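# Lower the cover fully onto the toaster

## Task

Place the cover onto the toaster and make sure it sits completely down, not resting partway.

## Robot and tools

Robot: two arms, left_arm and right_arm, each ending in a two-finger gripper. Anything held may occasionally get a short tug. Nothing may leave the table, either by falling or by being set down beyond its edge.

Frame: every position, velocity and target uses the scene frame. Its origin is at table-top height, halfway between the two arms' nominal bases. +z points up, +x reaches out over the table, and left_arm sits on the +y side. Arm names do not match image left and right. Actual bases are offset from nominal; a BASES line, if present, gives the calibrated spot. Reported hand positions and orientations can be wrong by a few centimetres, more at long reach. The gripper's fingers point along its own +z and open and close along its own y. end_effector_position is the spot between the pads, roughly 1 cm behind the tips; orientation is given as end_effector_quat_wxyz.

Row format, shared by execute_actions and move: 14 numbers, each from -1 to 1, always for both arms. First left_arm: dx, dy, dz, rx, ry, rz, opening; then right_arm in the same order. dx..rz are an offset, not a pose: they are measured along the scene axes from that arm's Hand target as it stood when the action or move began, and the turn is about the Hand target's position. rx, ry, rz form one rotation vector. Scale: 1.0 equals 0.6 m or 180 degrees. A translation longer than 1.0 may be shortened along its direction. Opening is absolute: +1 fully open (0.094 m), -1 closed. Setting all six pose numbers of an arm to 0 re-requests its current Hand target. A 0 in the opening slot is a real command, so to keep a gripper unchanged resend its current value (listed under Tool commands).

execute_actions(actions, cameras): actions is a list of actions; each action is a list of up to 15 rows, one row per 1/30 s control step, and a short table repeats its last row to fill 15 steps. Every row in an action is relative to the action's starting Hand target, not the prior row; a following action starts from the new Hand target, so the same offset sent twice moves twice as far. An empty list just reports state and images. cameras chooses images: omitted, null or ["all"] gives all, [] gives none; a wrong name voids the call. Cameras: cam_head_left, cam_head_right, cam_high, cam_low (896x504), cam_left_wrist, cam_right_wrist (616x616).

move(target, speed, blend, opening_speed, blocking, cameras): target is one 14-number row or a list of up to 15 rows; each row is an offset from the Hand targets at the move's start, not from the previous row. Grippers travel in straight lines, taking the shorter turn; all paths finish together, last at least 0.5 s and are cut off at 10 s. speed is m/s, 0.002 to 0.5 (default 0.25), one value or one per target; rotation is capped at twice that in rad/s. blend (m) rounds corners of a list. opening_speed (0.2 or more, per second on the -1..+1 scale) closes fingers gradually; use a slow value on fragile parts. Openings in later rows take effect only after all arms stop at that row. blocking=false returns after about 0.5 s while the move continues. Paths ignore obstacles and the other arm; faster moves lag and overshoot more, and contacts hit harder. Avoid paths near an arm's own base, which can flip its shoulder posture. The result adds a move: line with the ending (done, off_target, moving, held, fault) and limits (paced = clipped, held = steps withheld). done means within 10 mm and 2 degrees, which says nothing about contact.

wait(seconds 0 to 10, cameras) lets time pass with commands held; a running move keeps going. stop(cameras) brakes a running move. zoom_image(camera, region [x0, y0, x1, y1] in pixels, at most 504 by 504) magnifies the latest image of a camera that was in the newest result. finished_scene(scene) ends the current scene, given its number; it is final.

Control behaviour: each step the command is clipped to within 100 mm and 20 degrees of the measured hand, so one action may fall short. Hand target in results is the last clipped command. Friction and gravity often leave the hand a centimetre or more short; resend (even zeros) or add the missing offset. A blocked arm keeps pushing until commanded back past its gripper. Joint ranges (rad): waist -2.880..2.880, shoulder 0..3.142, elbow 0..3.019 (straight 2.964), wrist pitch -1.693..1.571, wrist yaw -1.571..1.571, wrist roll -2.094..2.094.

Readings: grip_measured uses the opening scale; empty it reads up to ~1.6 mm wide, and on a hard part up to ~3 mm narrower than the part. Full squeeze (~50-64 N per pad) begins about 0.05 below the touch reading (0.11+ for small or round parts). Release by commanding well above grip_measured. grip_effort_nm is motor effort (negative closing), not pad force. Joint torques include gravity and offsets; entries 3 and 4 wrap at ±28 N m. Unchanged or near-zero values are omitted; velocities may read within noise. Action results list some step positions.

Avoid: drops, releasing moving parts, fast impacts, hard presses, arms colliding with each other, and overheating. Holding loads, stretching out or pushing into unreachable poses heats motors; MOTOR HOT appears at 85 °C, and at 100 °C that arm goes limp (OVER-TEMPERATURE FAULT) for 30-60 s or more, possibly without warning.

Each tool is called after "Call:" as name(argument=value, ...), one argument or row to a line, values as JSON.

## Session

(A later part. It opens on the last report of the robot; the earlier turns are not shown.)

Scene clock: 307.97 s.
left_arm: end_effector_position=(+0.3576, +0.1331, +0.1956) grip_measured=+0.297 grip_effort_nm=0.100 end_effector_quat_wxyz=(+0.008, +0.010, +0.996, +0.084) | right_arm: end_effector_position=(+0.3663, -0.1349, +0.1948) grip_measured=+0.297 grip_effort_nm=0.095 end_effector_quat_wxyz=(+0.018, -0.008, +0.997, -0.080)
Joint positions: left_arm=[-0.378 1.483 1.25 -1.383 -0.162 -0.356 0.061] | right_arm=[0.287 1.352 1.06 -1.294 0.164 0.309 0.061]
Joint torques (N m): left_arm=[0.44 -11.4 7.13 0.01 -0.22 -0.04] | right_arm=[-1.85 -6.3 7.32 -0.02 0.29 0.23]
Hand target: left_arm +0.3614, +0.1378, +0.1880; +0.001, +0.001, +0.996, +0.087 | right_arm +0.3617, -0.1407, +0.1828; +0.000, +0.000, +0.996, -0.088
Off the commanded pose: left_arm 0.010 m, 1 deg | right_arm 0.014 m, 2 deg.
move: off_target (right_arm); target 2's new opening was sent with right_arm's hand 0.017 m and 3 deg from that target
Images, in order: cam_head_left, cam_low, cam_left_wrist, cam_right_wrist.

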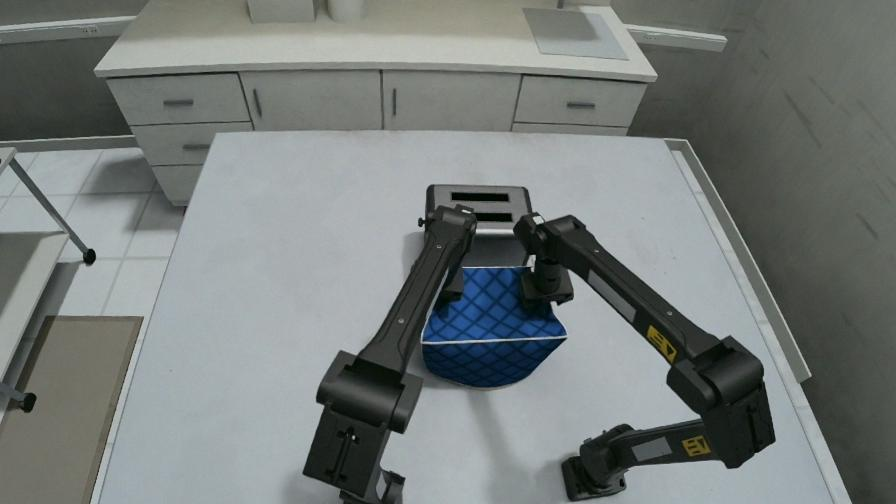

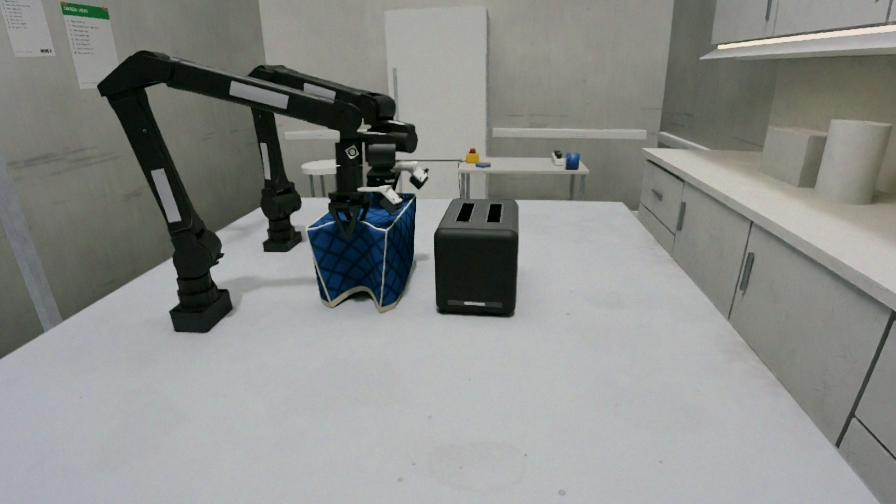

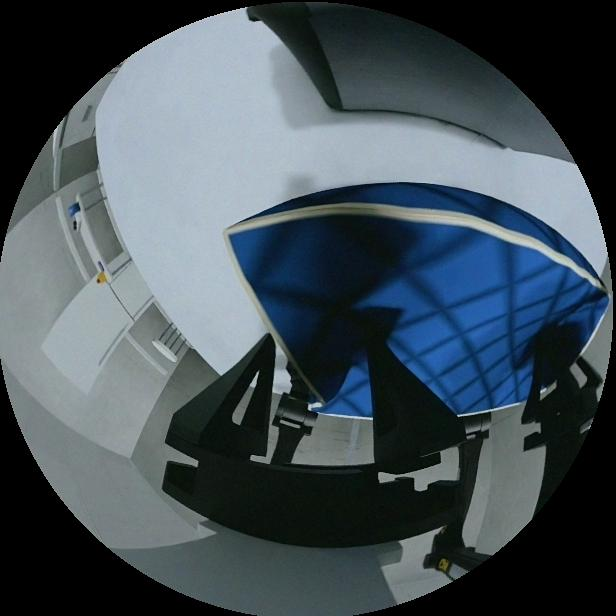

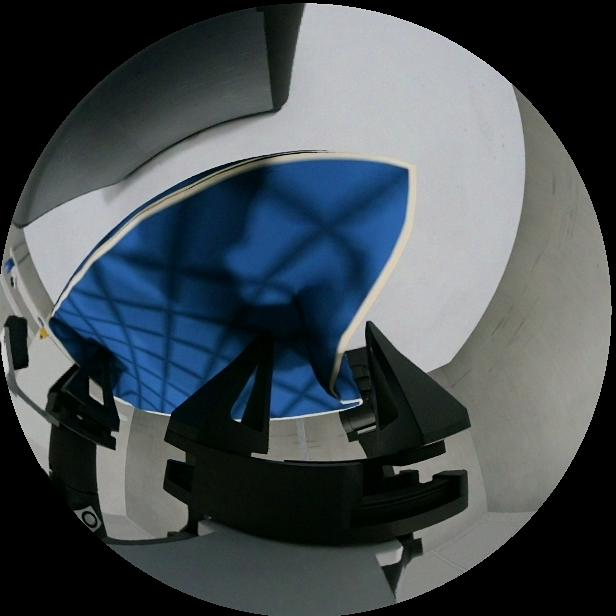

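Call:
move(
  target=[
    [0,0,0.13,0,0,0,0.3,0,0,0.14,0,0,0,0.3],
    [-0.02,0.12,0.17,0,0,0,0.3,-0.02,-0.12,0.18,0,0,0,0.3],
    [-0.072,0.123,0.14,-0.2995,-0.1543,0.0487,1,-0.073,-0.12,0.148,0.2995,-0.1543,-0.0487,1],
  ],
  blend=0.03,
  speed=0.2,
)

Call:
zoom_image(
  camera="cam_low",
  region=[240, 120, 480, 340],
)

Scene clock: 324.73 s.
left_arm: end_effector_position=(+0.3155, +0.2060, +0.2631) grip_measured=+0.997 grip_effort_nm=0.100 end_effector_quat_wxyz=(+0.207, -0.089, +0.900, -0.372) | right_arm: end_effector_position=(+0.3202, -0.2097, +0.2720) grip_measured=+0.997 grip_effort_nm=0.090 end_effector_quat_wxyz=(+0.213, +0.097, +0.897, +0.374)
Joint positions: left_arm=[0.191 1.007 0.846 -0.961 0.784 -0.19 0.094] | right_arm=[-0.415 0.938 0.785 -1.125 -0.853 -0.029 0.094]
Joint torques (N m): left_arm=[1.08 -7.71 8.02 1.18 0.54 0.04] | right_arm=[-2.02 -3.96 8.36 0.94 -0.64 -0.12]
Hand target: left_arm +0.3181, +0.2115, +0.2719; +0.224, -0.092, +0.896, -0.371 | right_arm +0.3179, -0.2127, +0.2716; +0.224, +0.093, +0.896, +0.371
Off the commanded pose: left_arm 0.011 m, 2 deg | right_arm 0.004 m, 1 deg.
move: off_target (left_arm); target 3's new opening was sent with left_arm's hand 0.011 m and 2 deg from that target

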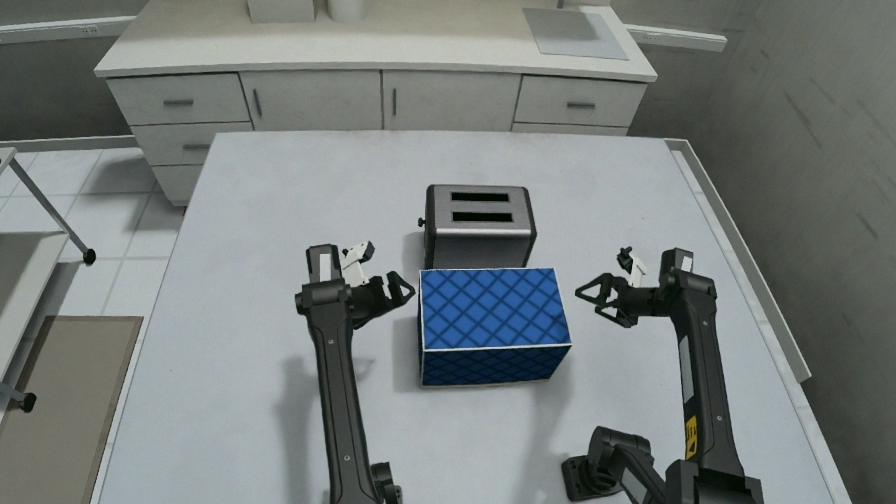

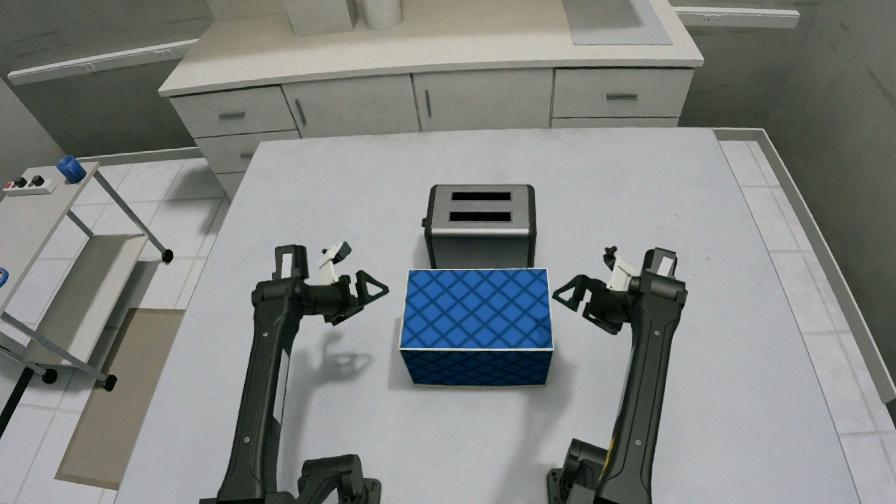

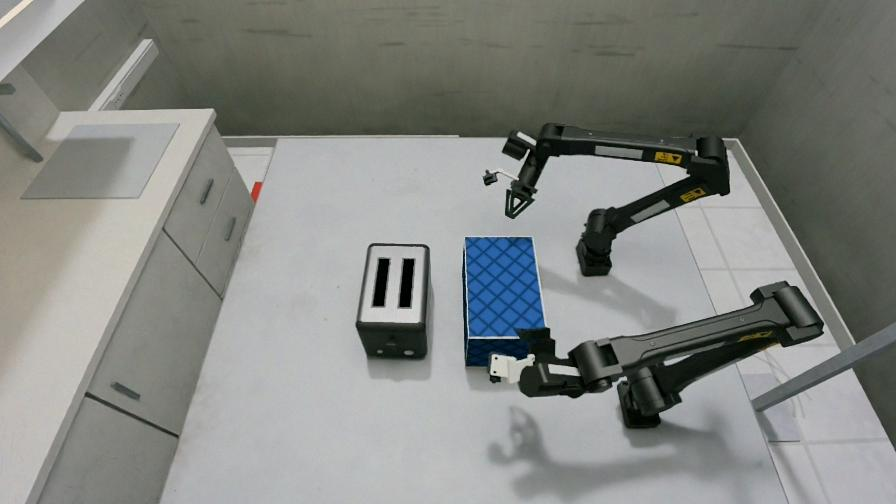

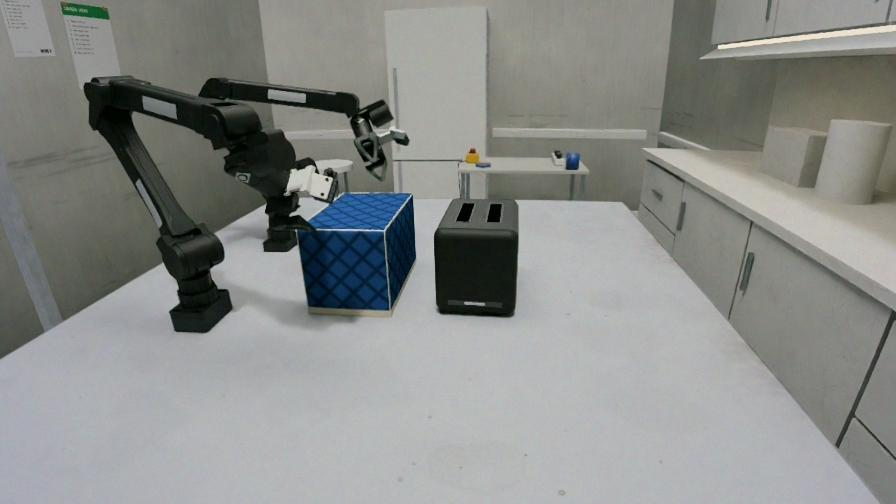

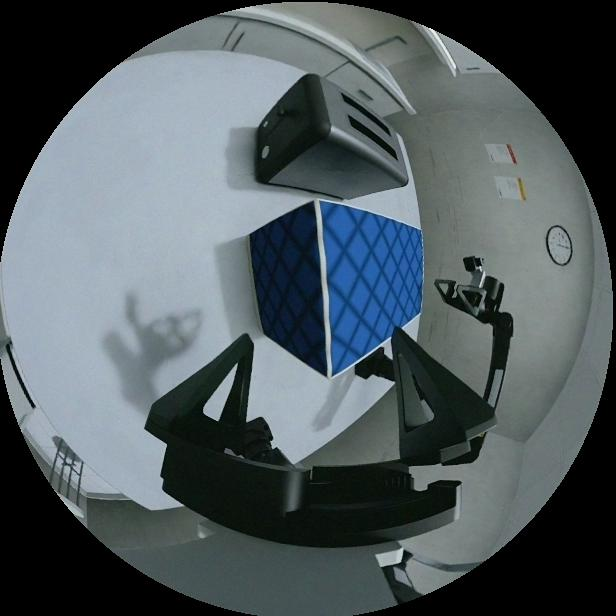

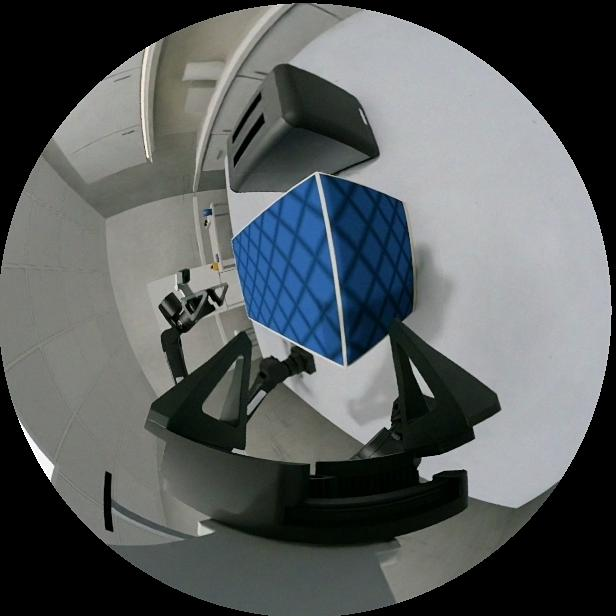

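Scaled by 2.100.

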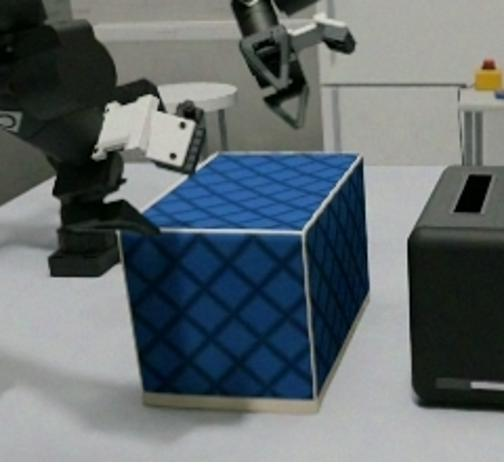

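Call:
move(
  target=[0.01,-0.074,-0.051,0,0,0,1,0.002,0.034,-0.091,0,0,0,1],
  speed=0.15,
)

Call:
zoom_image(
  camera="cam_low",
  region=[240, 120, 480, 340],
)

Call:
zoom_image(
  camera="cam_head_left",
  region=[340, 190, 640, 400],
)

Scene clock: 334.63 s.
left_arm: end_effector_position=(+0.3223, +0.1723, +0.2332) grip_measured=+0.998 grip_effort_nm=0.090 end_effector_quat_wxyz=(+0.213, -0.101, +0.899, -0.369) | right_arm: end_effector_position=(+0.3212, -0.1969, +0.2204) grip_measured=+0.998 grip_effort_nm=0.100 end_effector_quat_wxyz=(+0.227, +0.093, +0.896, +0.370)
Joint positions: left_arm=[0.064 1.001 0.75 -0.745 0.709 -0.372 0.094] | right_arm=[-0.364 0.935 0.635 -0.888 -0.835 0.051 0.094]
Joint torques (N m): left_arm=[-1.44 -7.41 8.01 1.36 0.22 0.02] | right_arm=[0.15 -3.14 8.18 1.11 -0.33 0.22]
Hand target: left_arm +0.3241, +0.1670, +0.2413; +0.224, -0.092, +0.896, -0.371 | right_arm +0.3191, -0.1923, +0.2170; +0.224, +0.093, +0.896, +0.371
Off the commanded pose: left_arm 0.010 m, 2 deg | right_arm 0.006 m, 0 deg.
move: done

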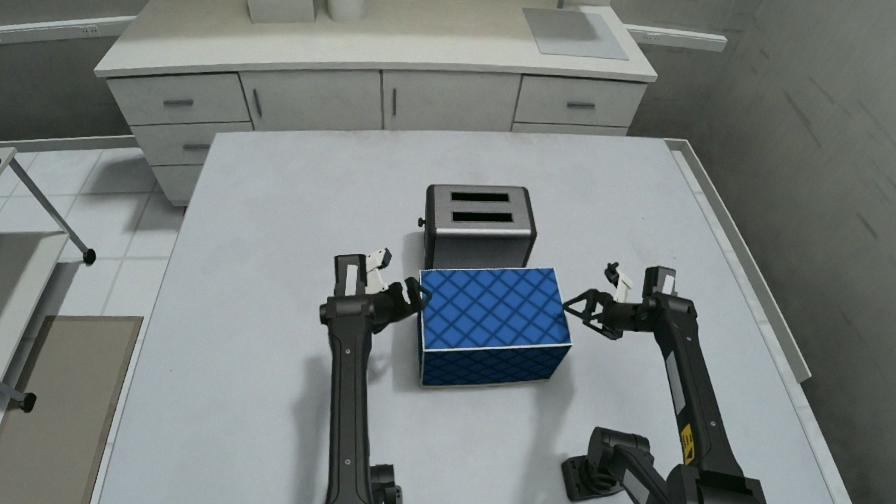

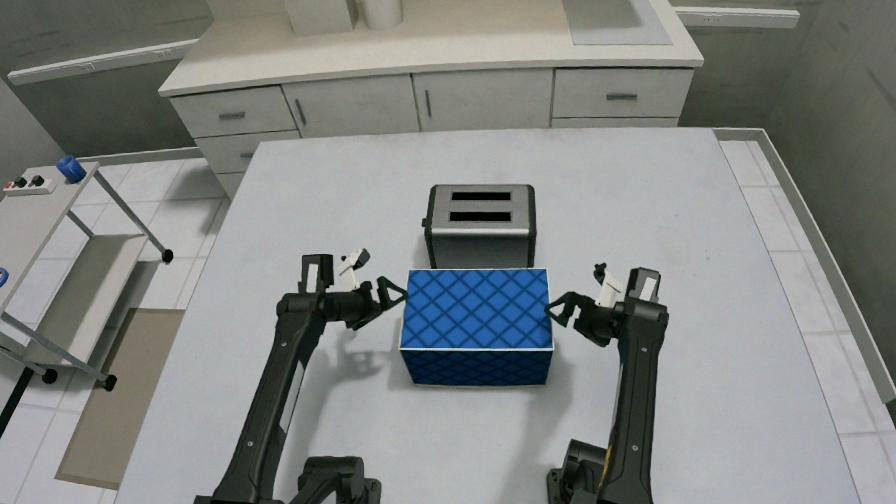

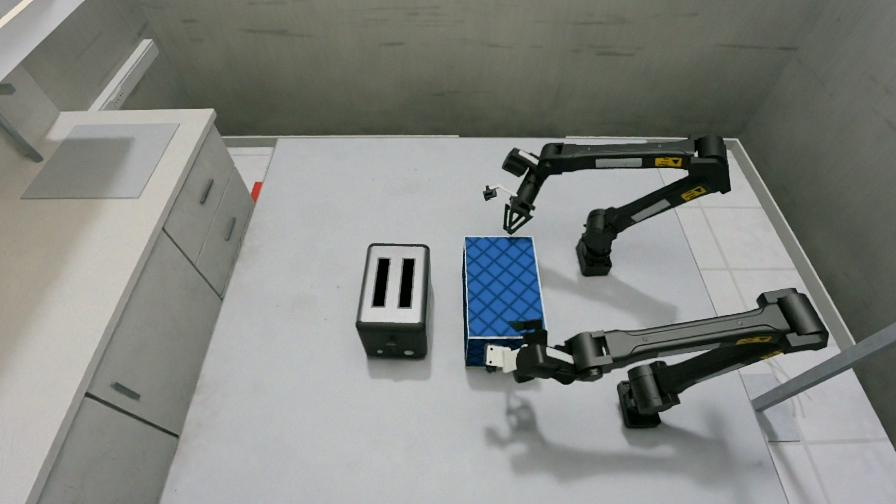

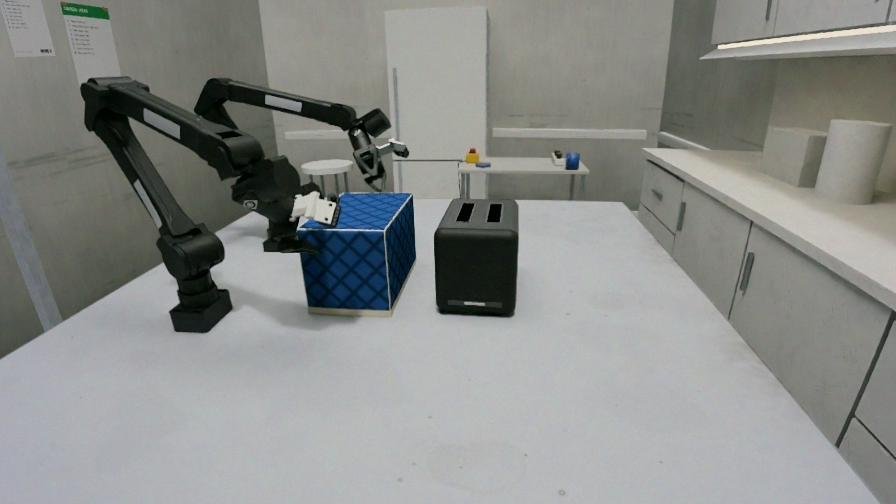

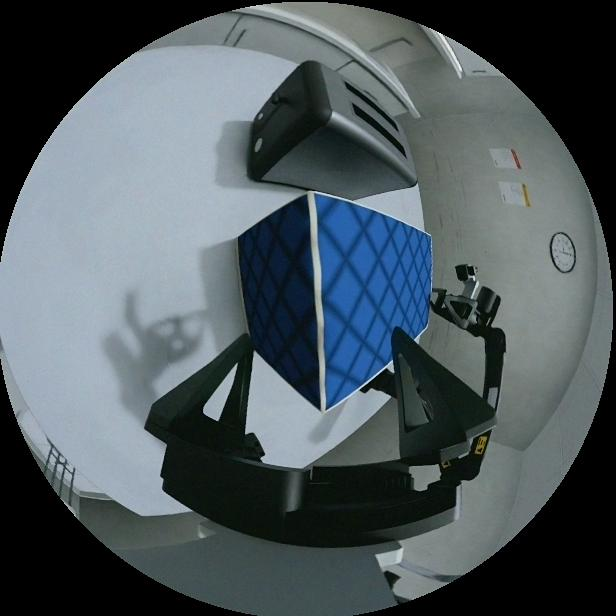

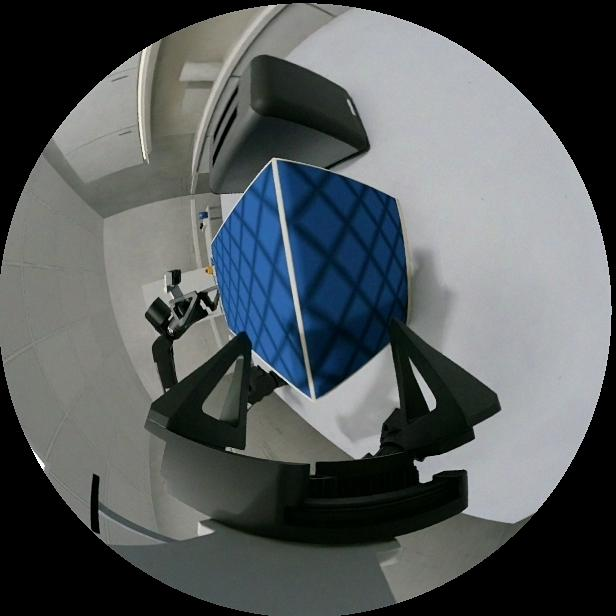

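Scaled by 2.100.

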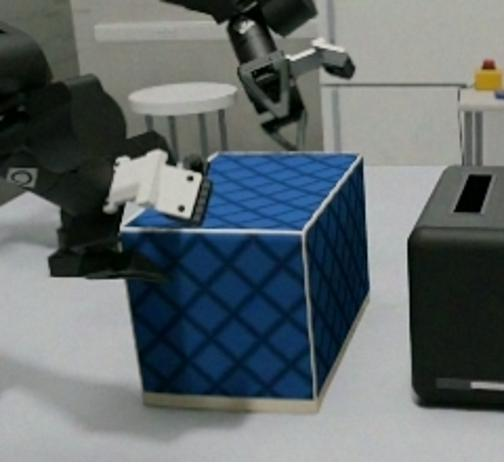

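Scaled by 1.680.

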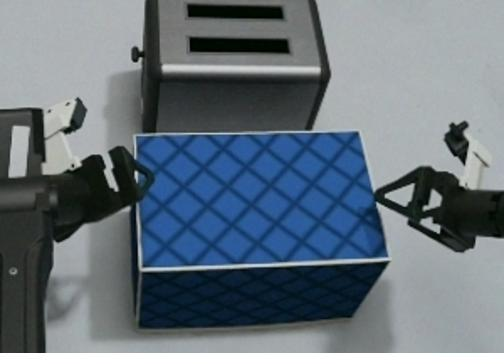

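Call:
move(
  target=[
    [0.02,-0.053,-0.047,0,0,0,1,0.023,0.06,-0.035,0,0,0,1],
    [0.02,-0.053,-0.047,0,0,0,-0.4,0.023,0.06,-0.035,0,0,0,-0.4],
  ],
  speed=0.1,
  opening_speed=0.8,
  cameras=["cam_left_wrist","cam_right_wrist","cam_head_left","cam_low"],
)

Call:
zoom_image(
  camera="cam_head_left",
  region=[340, 190, 640, 400],
)

Scene clock: 347.10 s.
left_arm: end_effector_position=(+0.3325, +0.1415, +0.2121) grip_measured=-0.397 grip_effort_nm=-0.105 end_effector_quat_wxyz=(+0.223, -0.097, +0.897, -0.368) | right_arm: end_effector_position=(+0.3348, -0.1603, +0.2035) grip_measured=-0.397 grip_effort_nm=-0.115 end_effector_quat_wxyz=(+0.233, +0.089, +0.895, +0.369)
Joint positions: left_arm=[-0.045 1.031 0.697 -0.568 0.64 -0.486 0.028] | right_arm=[-0.205 0.935 0.572 -0.666 -0.763 0.253 0.028]
Joint torques (N m): left_arm=[-1.2 -5.48 8.02 1.48 0.23 0.04] | right_arm=[-0.09 -2.02 8.23 1.33 -0.3 0.21]
Heat: left arm: hottest elbow 36 °C; right arm: hottest shoulder 32 °C.
Hand target: left_arm +0.3362, +0.1353, +0.2131; +0.225, -0.092, +0.896, -0.371 | right_arm +0.3330, -0.1564, +0.1961; +0.224, +0.093, +0.896, +0.371
Off the commanded pose: left_arm 0.007 m, 1 deg | right_arm 0.009 m, 1 deg.
move: done
Images, in order: cam_head_left, cam_low, cam_left_wrist, cam_right_wrist.

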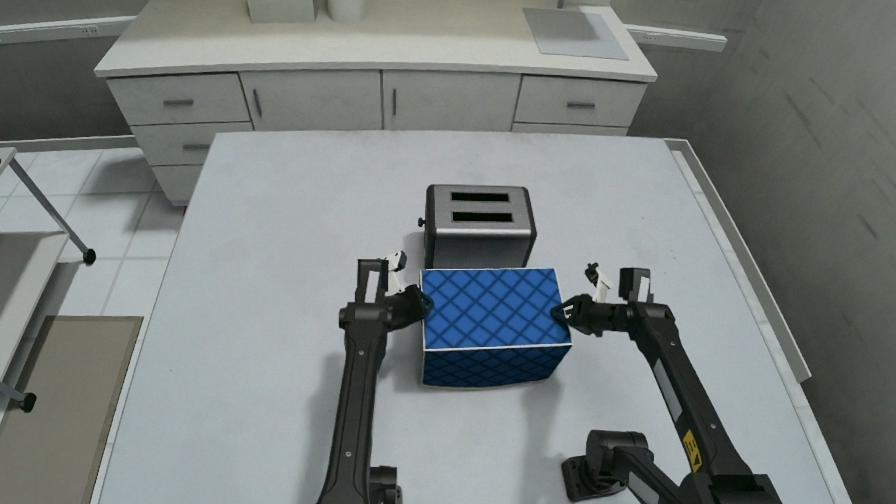

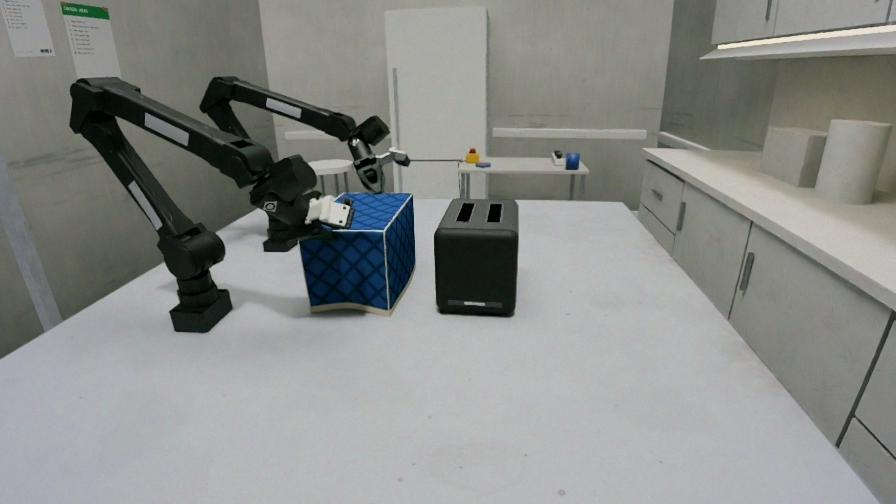

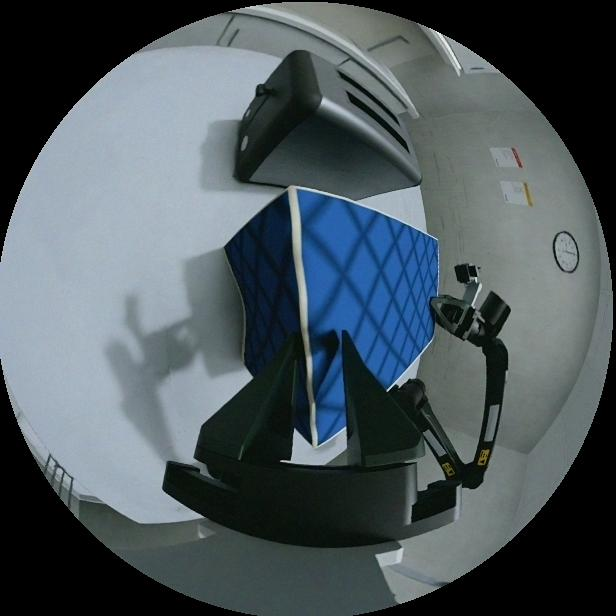

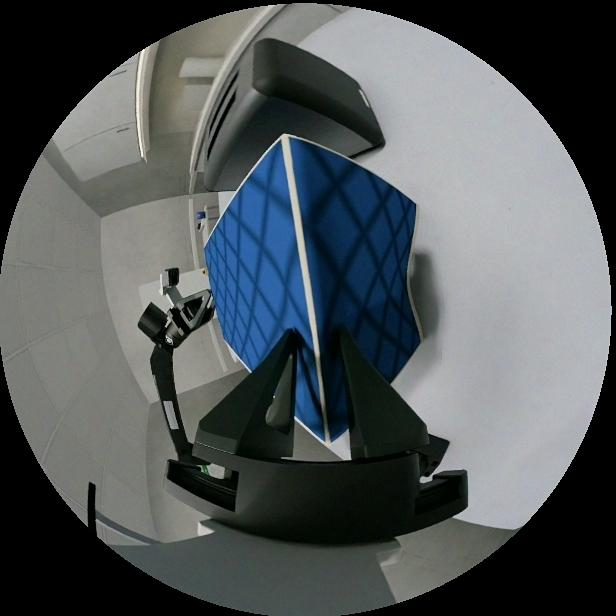

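Scaled by 1.680.

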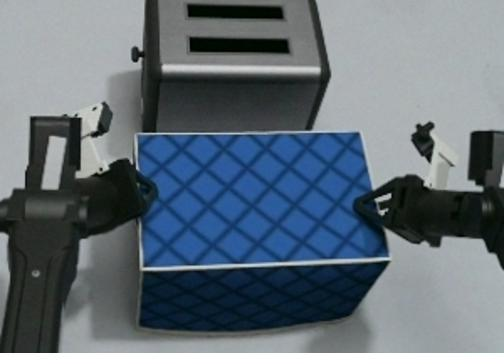

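Call:
move(
  target=[
    [0.008,-0.012,-0.02,0,0,0,-0.4,0.008,0.014,-0.014,0,0,0,-0.4],
    [0.008,-0.012,-0.02,0,0,0,-1,0.008,0.014,-0.014,0,0,0,-1],
  ],
  speed=0.05,
  opening_speed=0.5,
  cameras=["cam_left_wrist","cam_right_wrist","cam_low"],
)

Scene clock: 356.07 s.
left_arm: end_effector_position=(+0.3374, +0.1332, +0.2016) grip_measured=-0.924 grip_effort_nm=-0.984 end_effector_quat_wxyz=(+0.224, -0.095, +0.897, -0.368) | right_arm: end_effector_position=(+0.3405, -0.1520, +0.1989) grip_measured=-0.911 grip_effort_nm=-0.994 end_effector_quat_wxyz=(+0.239, +0.086, +0.894, +0.369)
Joint positions: left_arm=[-0.072 1.059 0.682 -0.51 0.626 -0.508 0.004] | right_arm=[-0.169 0.946 0.558 -0.598 -0.745 0.294 0.004]
Joint torques (N m): left_arm=[-1.14 -5.71 7.73 1.52 0.25 0.01] | right_arm=[0.09 -1.61 8.01 1.25 -0.25 0.22]
Hand target: left_arm +0.3409, +0.1280, +0.2011; +0.224, -0.092, +0.896, -0.371 | right_arm +0.3378, -0.1479, +0.1877; +0.224, +0.093, +0.896, +0.371
Off the commanded pose: left_arm 0.006 m, 0 deg | right_arm 0.012 m, 2 deg.
move: off_target (right_arm); target 2's new opening was sent with right_arm's hand 0.014 m and 2 deg from that target
Images, in order: cam_low, cam_left_wrist, cam_right_wrist.

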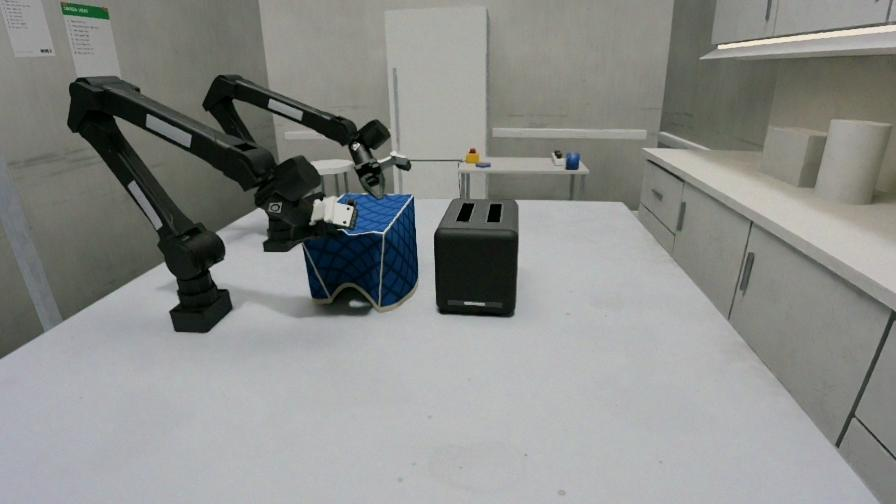

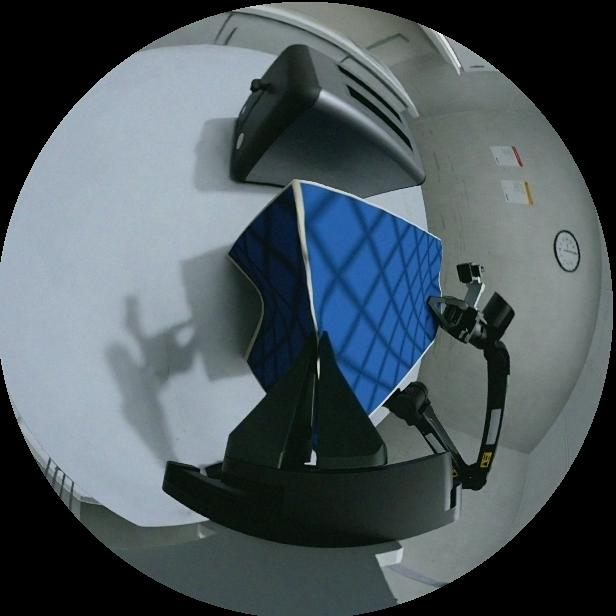

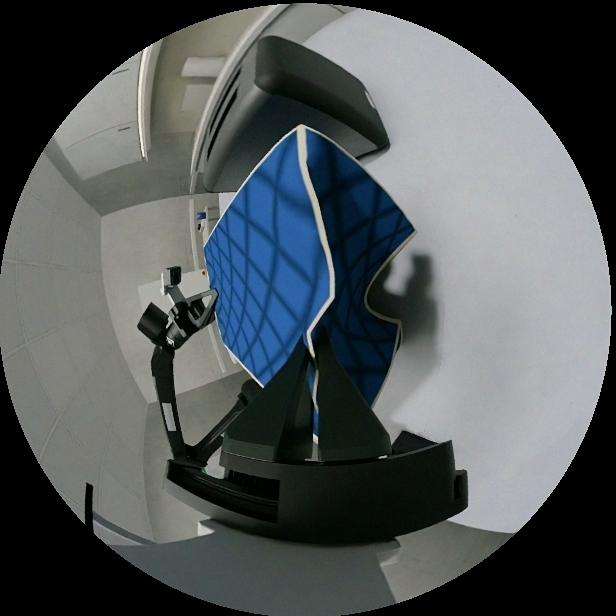

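Call:
move(
  target=[
    [0,0.01,0.2,0.08,0,0,-1,0,-0.01,0.22,-0.08,0,0,-1],
    [0.03,0.037,0.44,0.28,0,0,-1,0.035,-0.033,0.465,-0.28,0,0,-1],
  ],
  blend=0.04,
  speed=0.15,
)

Call:
zoom_image(
  camera="cam_low",
  region=[240, 50, 540, 340],
)

Scene clock: 370.47 s.
left_arm: end_effector_position=(+0.3556, +0.1290, +0.4414) grip_measured=-0.927 grip_effort_nm=-1.023 end_effector_quat_wxyz=(+0.224, +0.020, +0.974, +0.022) | right_arm: end_effector_position=(+0.3539, -0.1483, +0.4469) grip_measured=-0.913 grip_effort_nm=-1.028 end_effector_quat_wxyz=(+0.230, -0.020, +0.973, -0.014)
Joint positions: left_arm=[-0.406 1.242 1.616 -1.535 -0.204 -0.318 0.003] | right_arm=[0.253 1.053 1.431 -1.506 0.146 0.217 0.004]
Joint torques (N m): left_arm=[2.32 -9.99 10.84 -0.4 -1.97 0.32] | right_arm=[-3.19 -3.66 13.94 -0.09 2.39 -0.15]
Hand target: left_arm +0.3589, +0.1503, +0.4650; +0.242, +0.012, +0.969, +0.046 | right_arm +0.3588, -0.1677, +0.4667; +0.243, -0.011, +0.969, -0.046
Off the commanded pose: left_arm 0.032 m, 4 deg | right_arm 0.028 m, 4 deg.
move: off_target (left_arm, right_arm)

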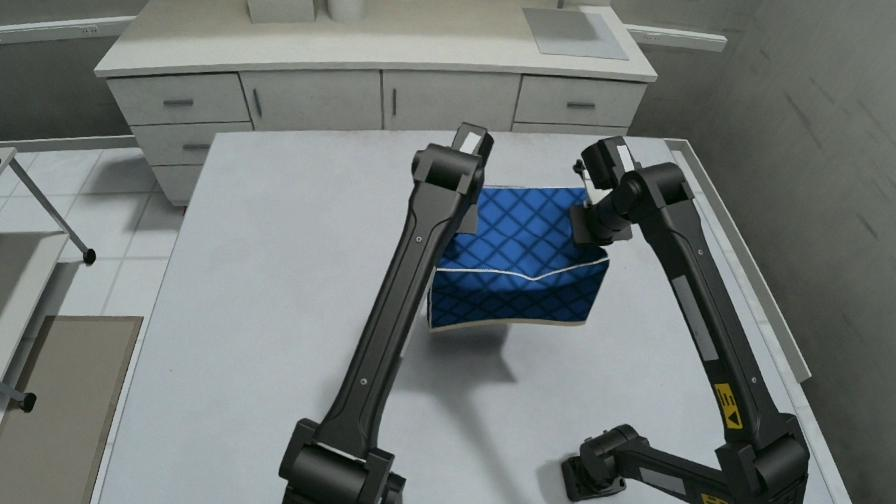

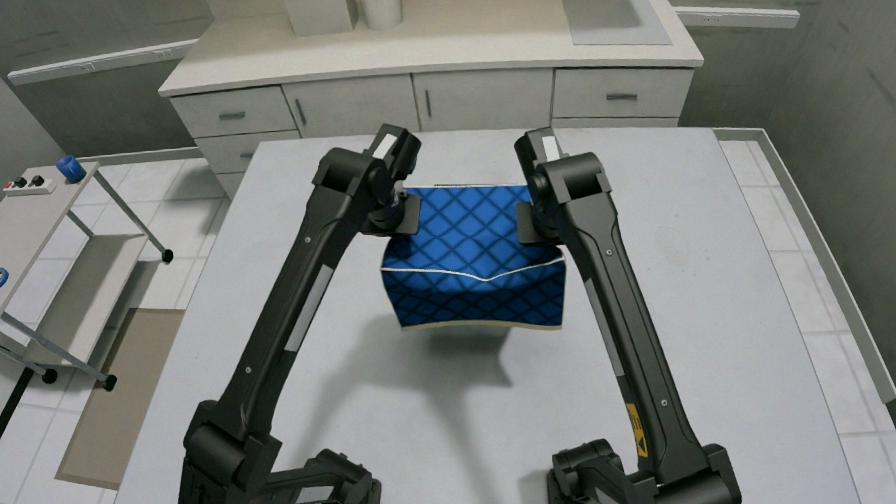

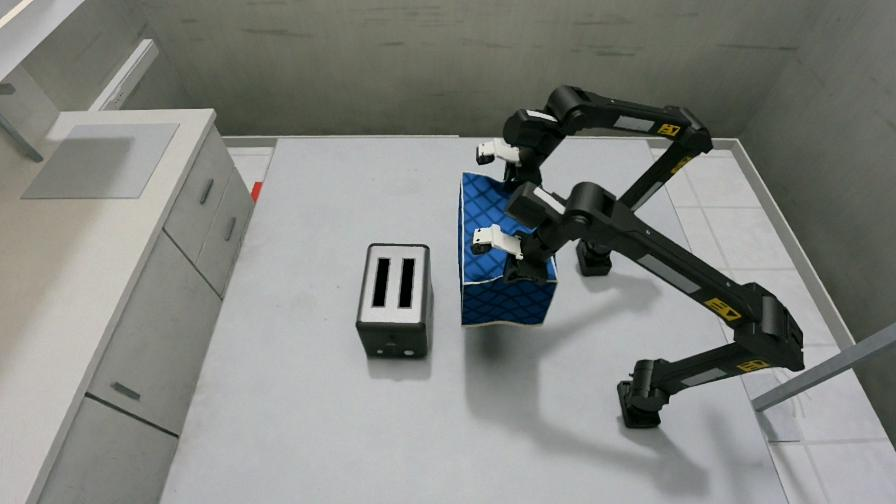

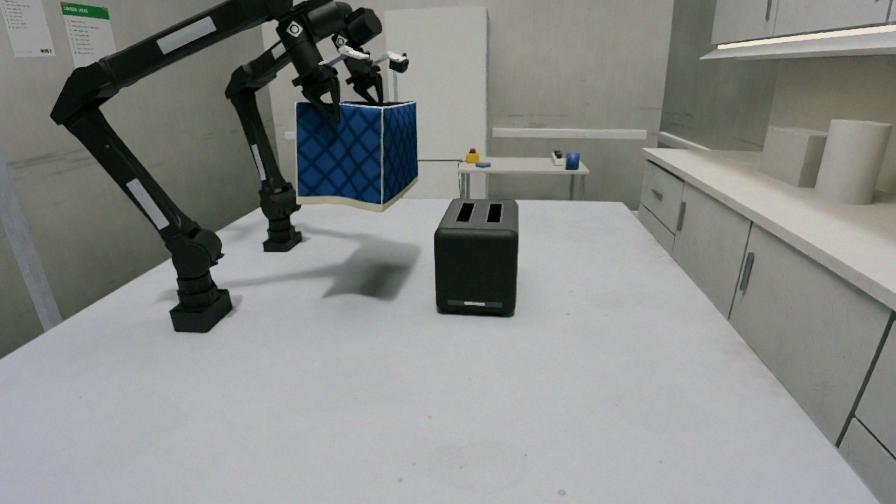

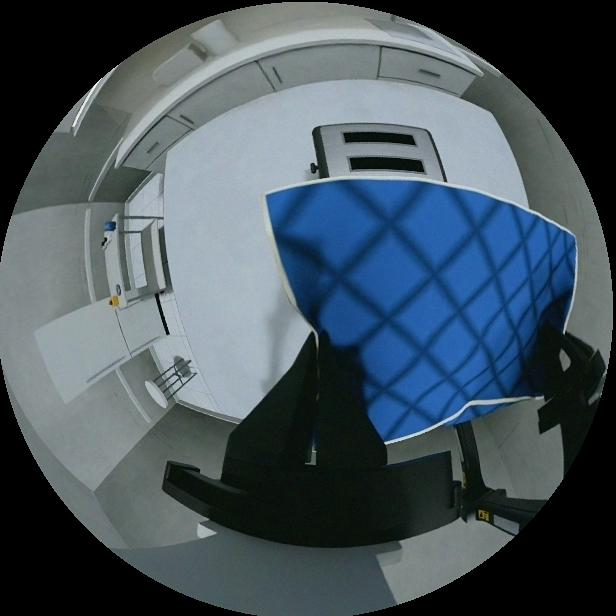

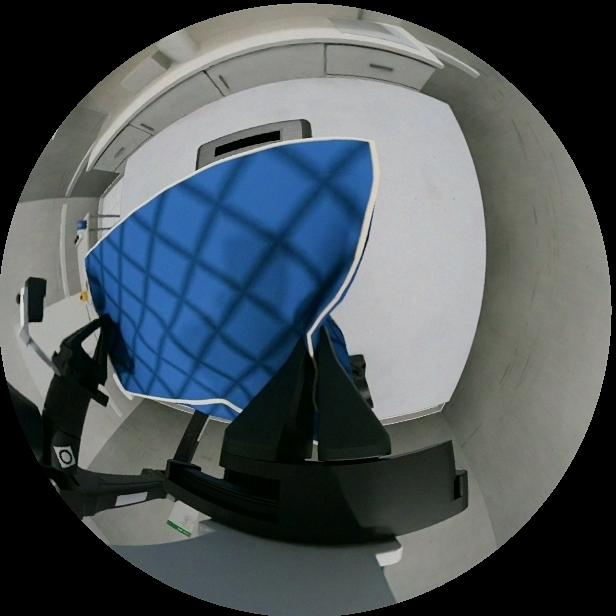

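Scaled by 1.680.

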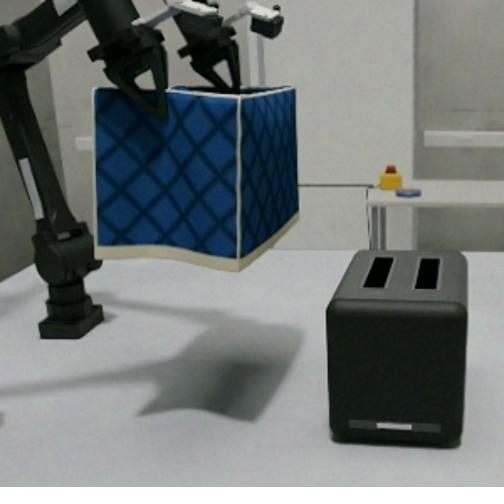

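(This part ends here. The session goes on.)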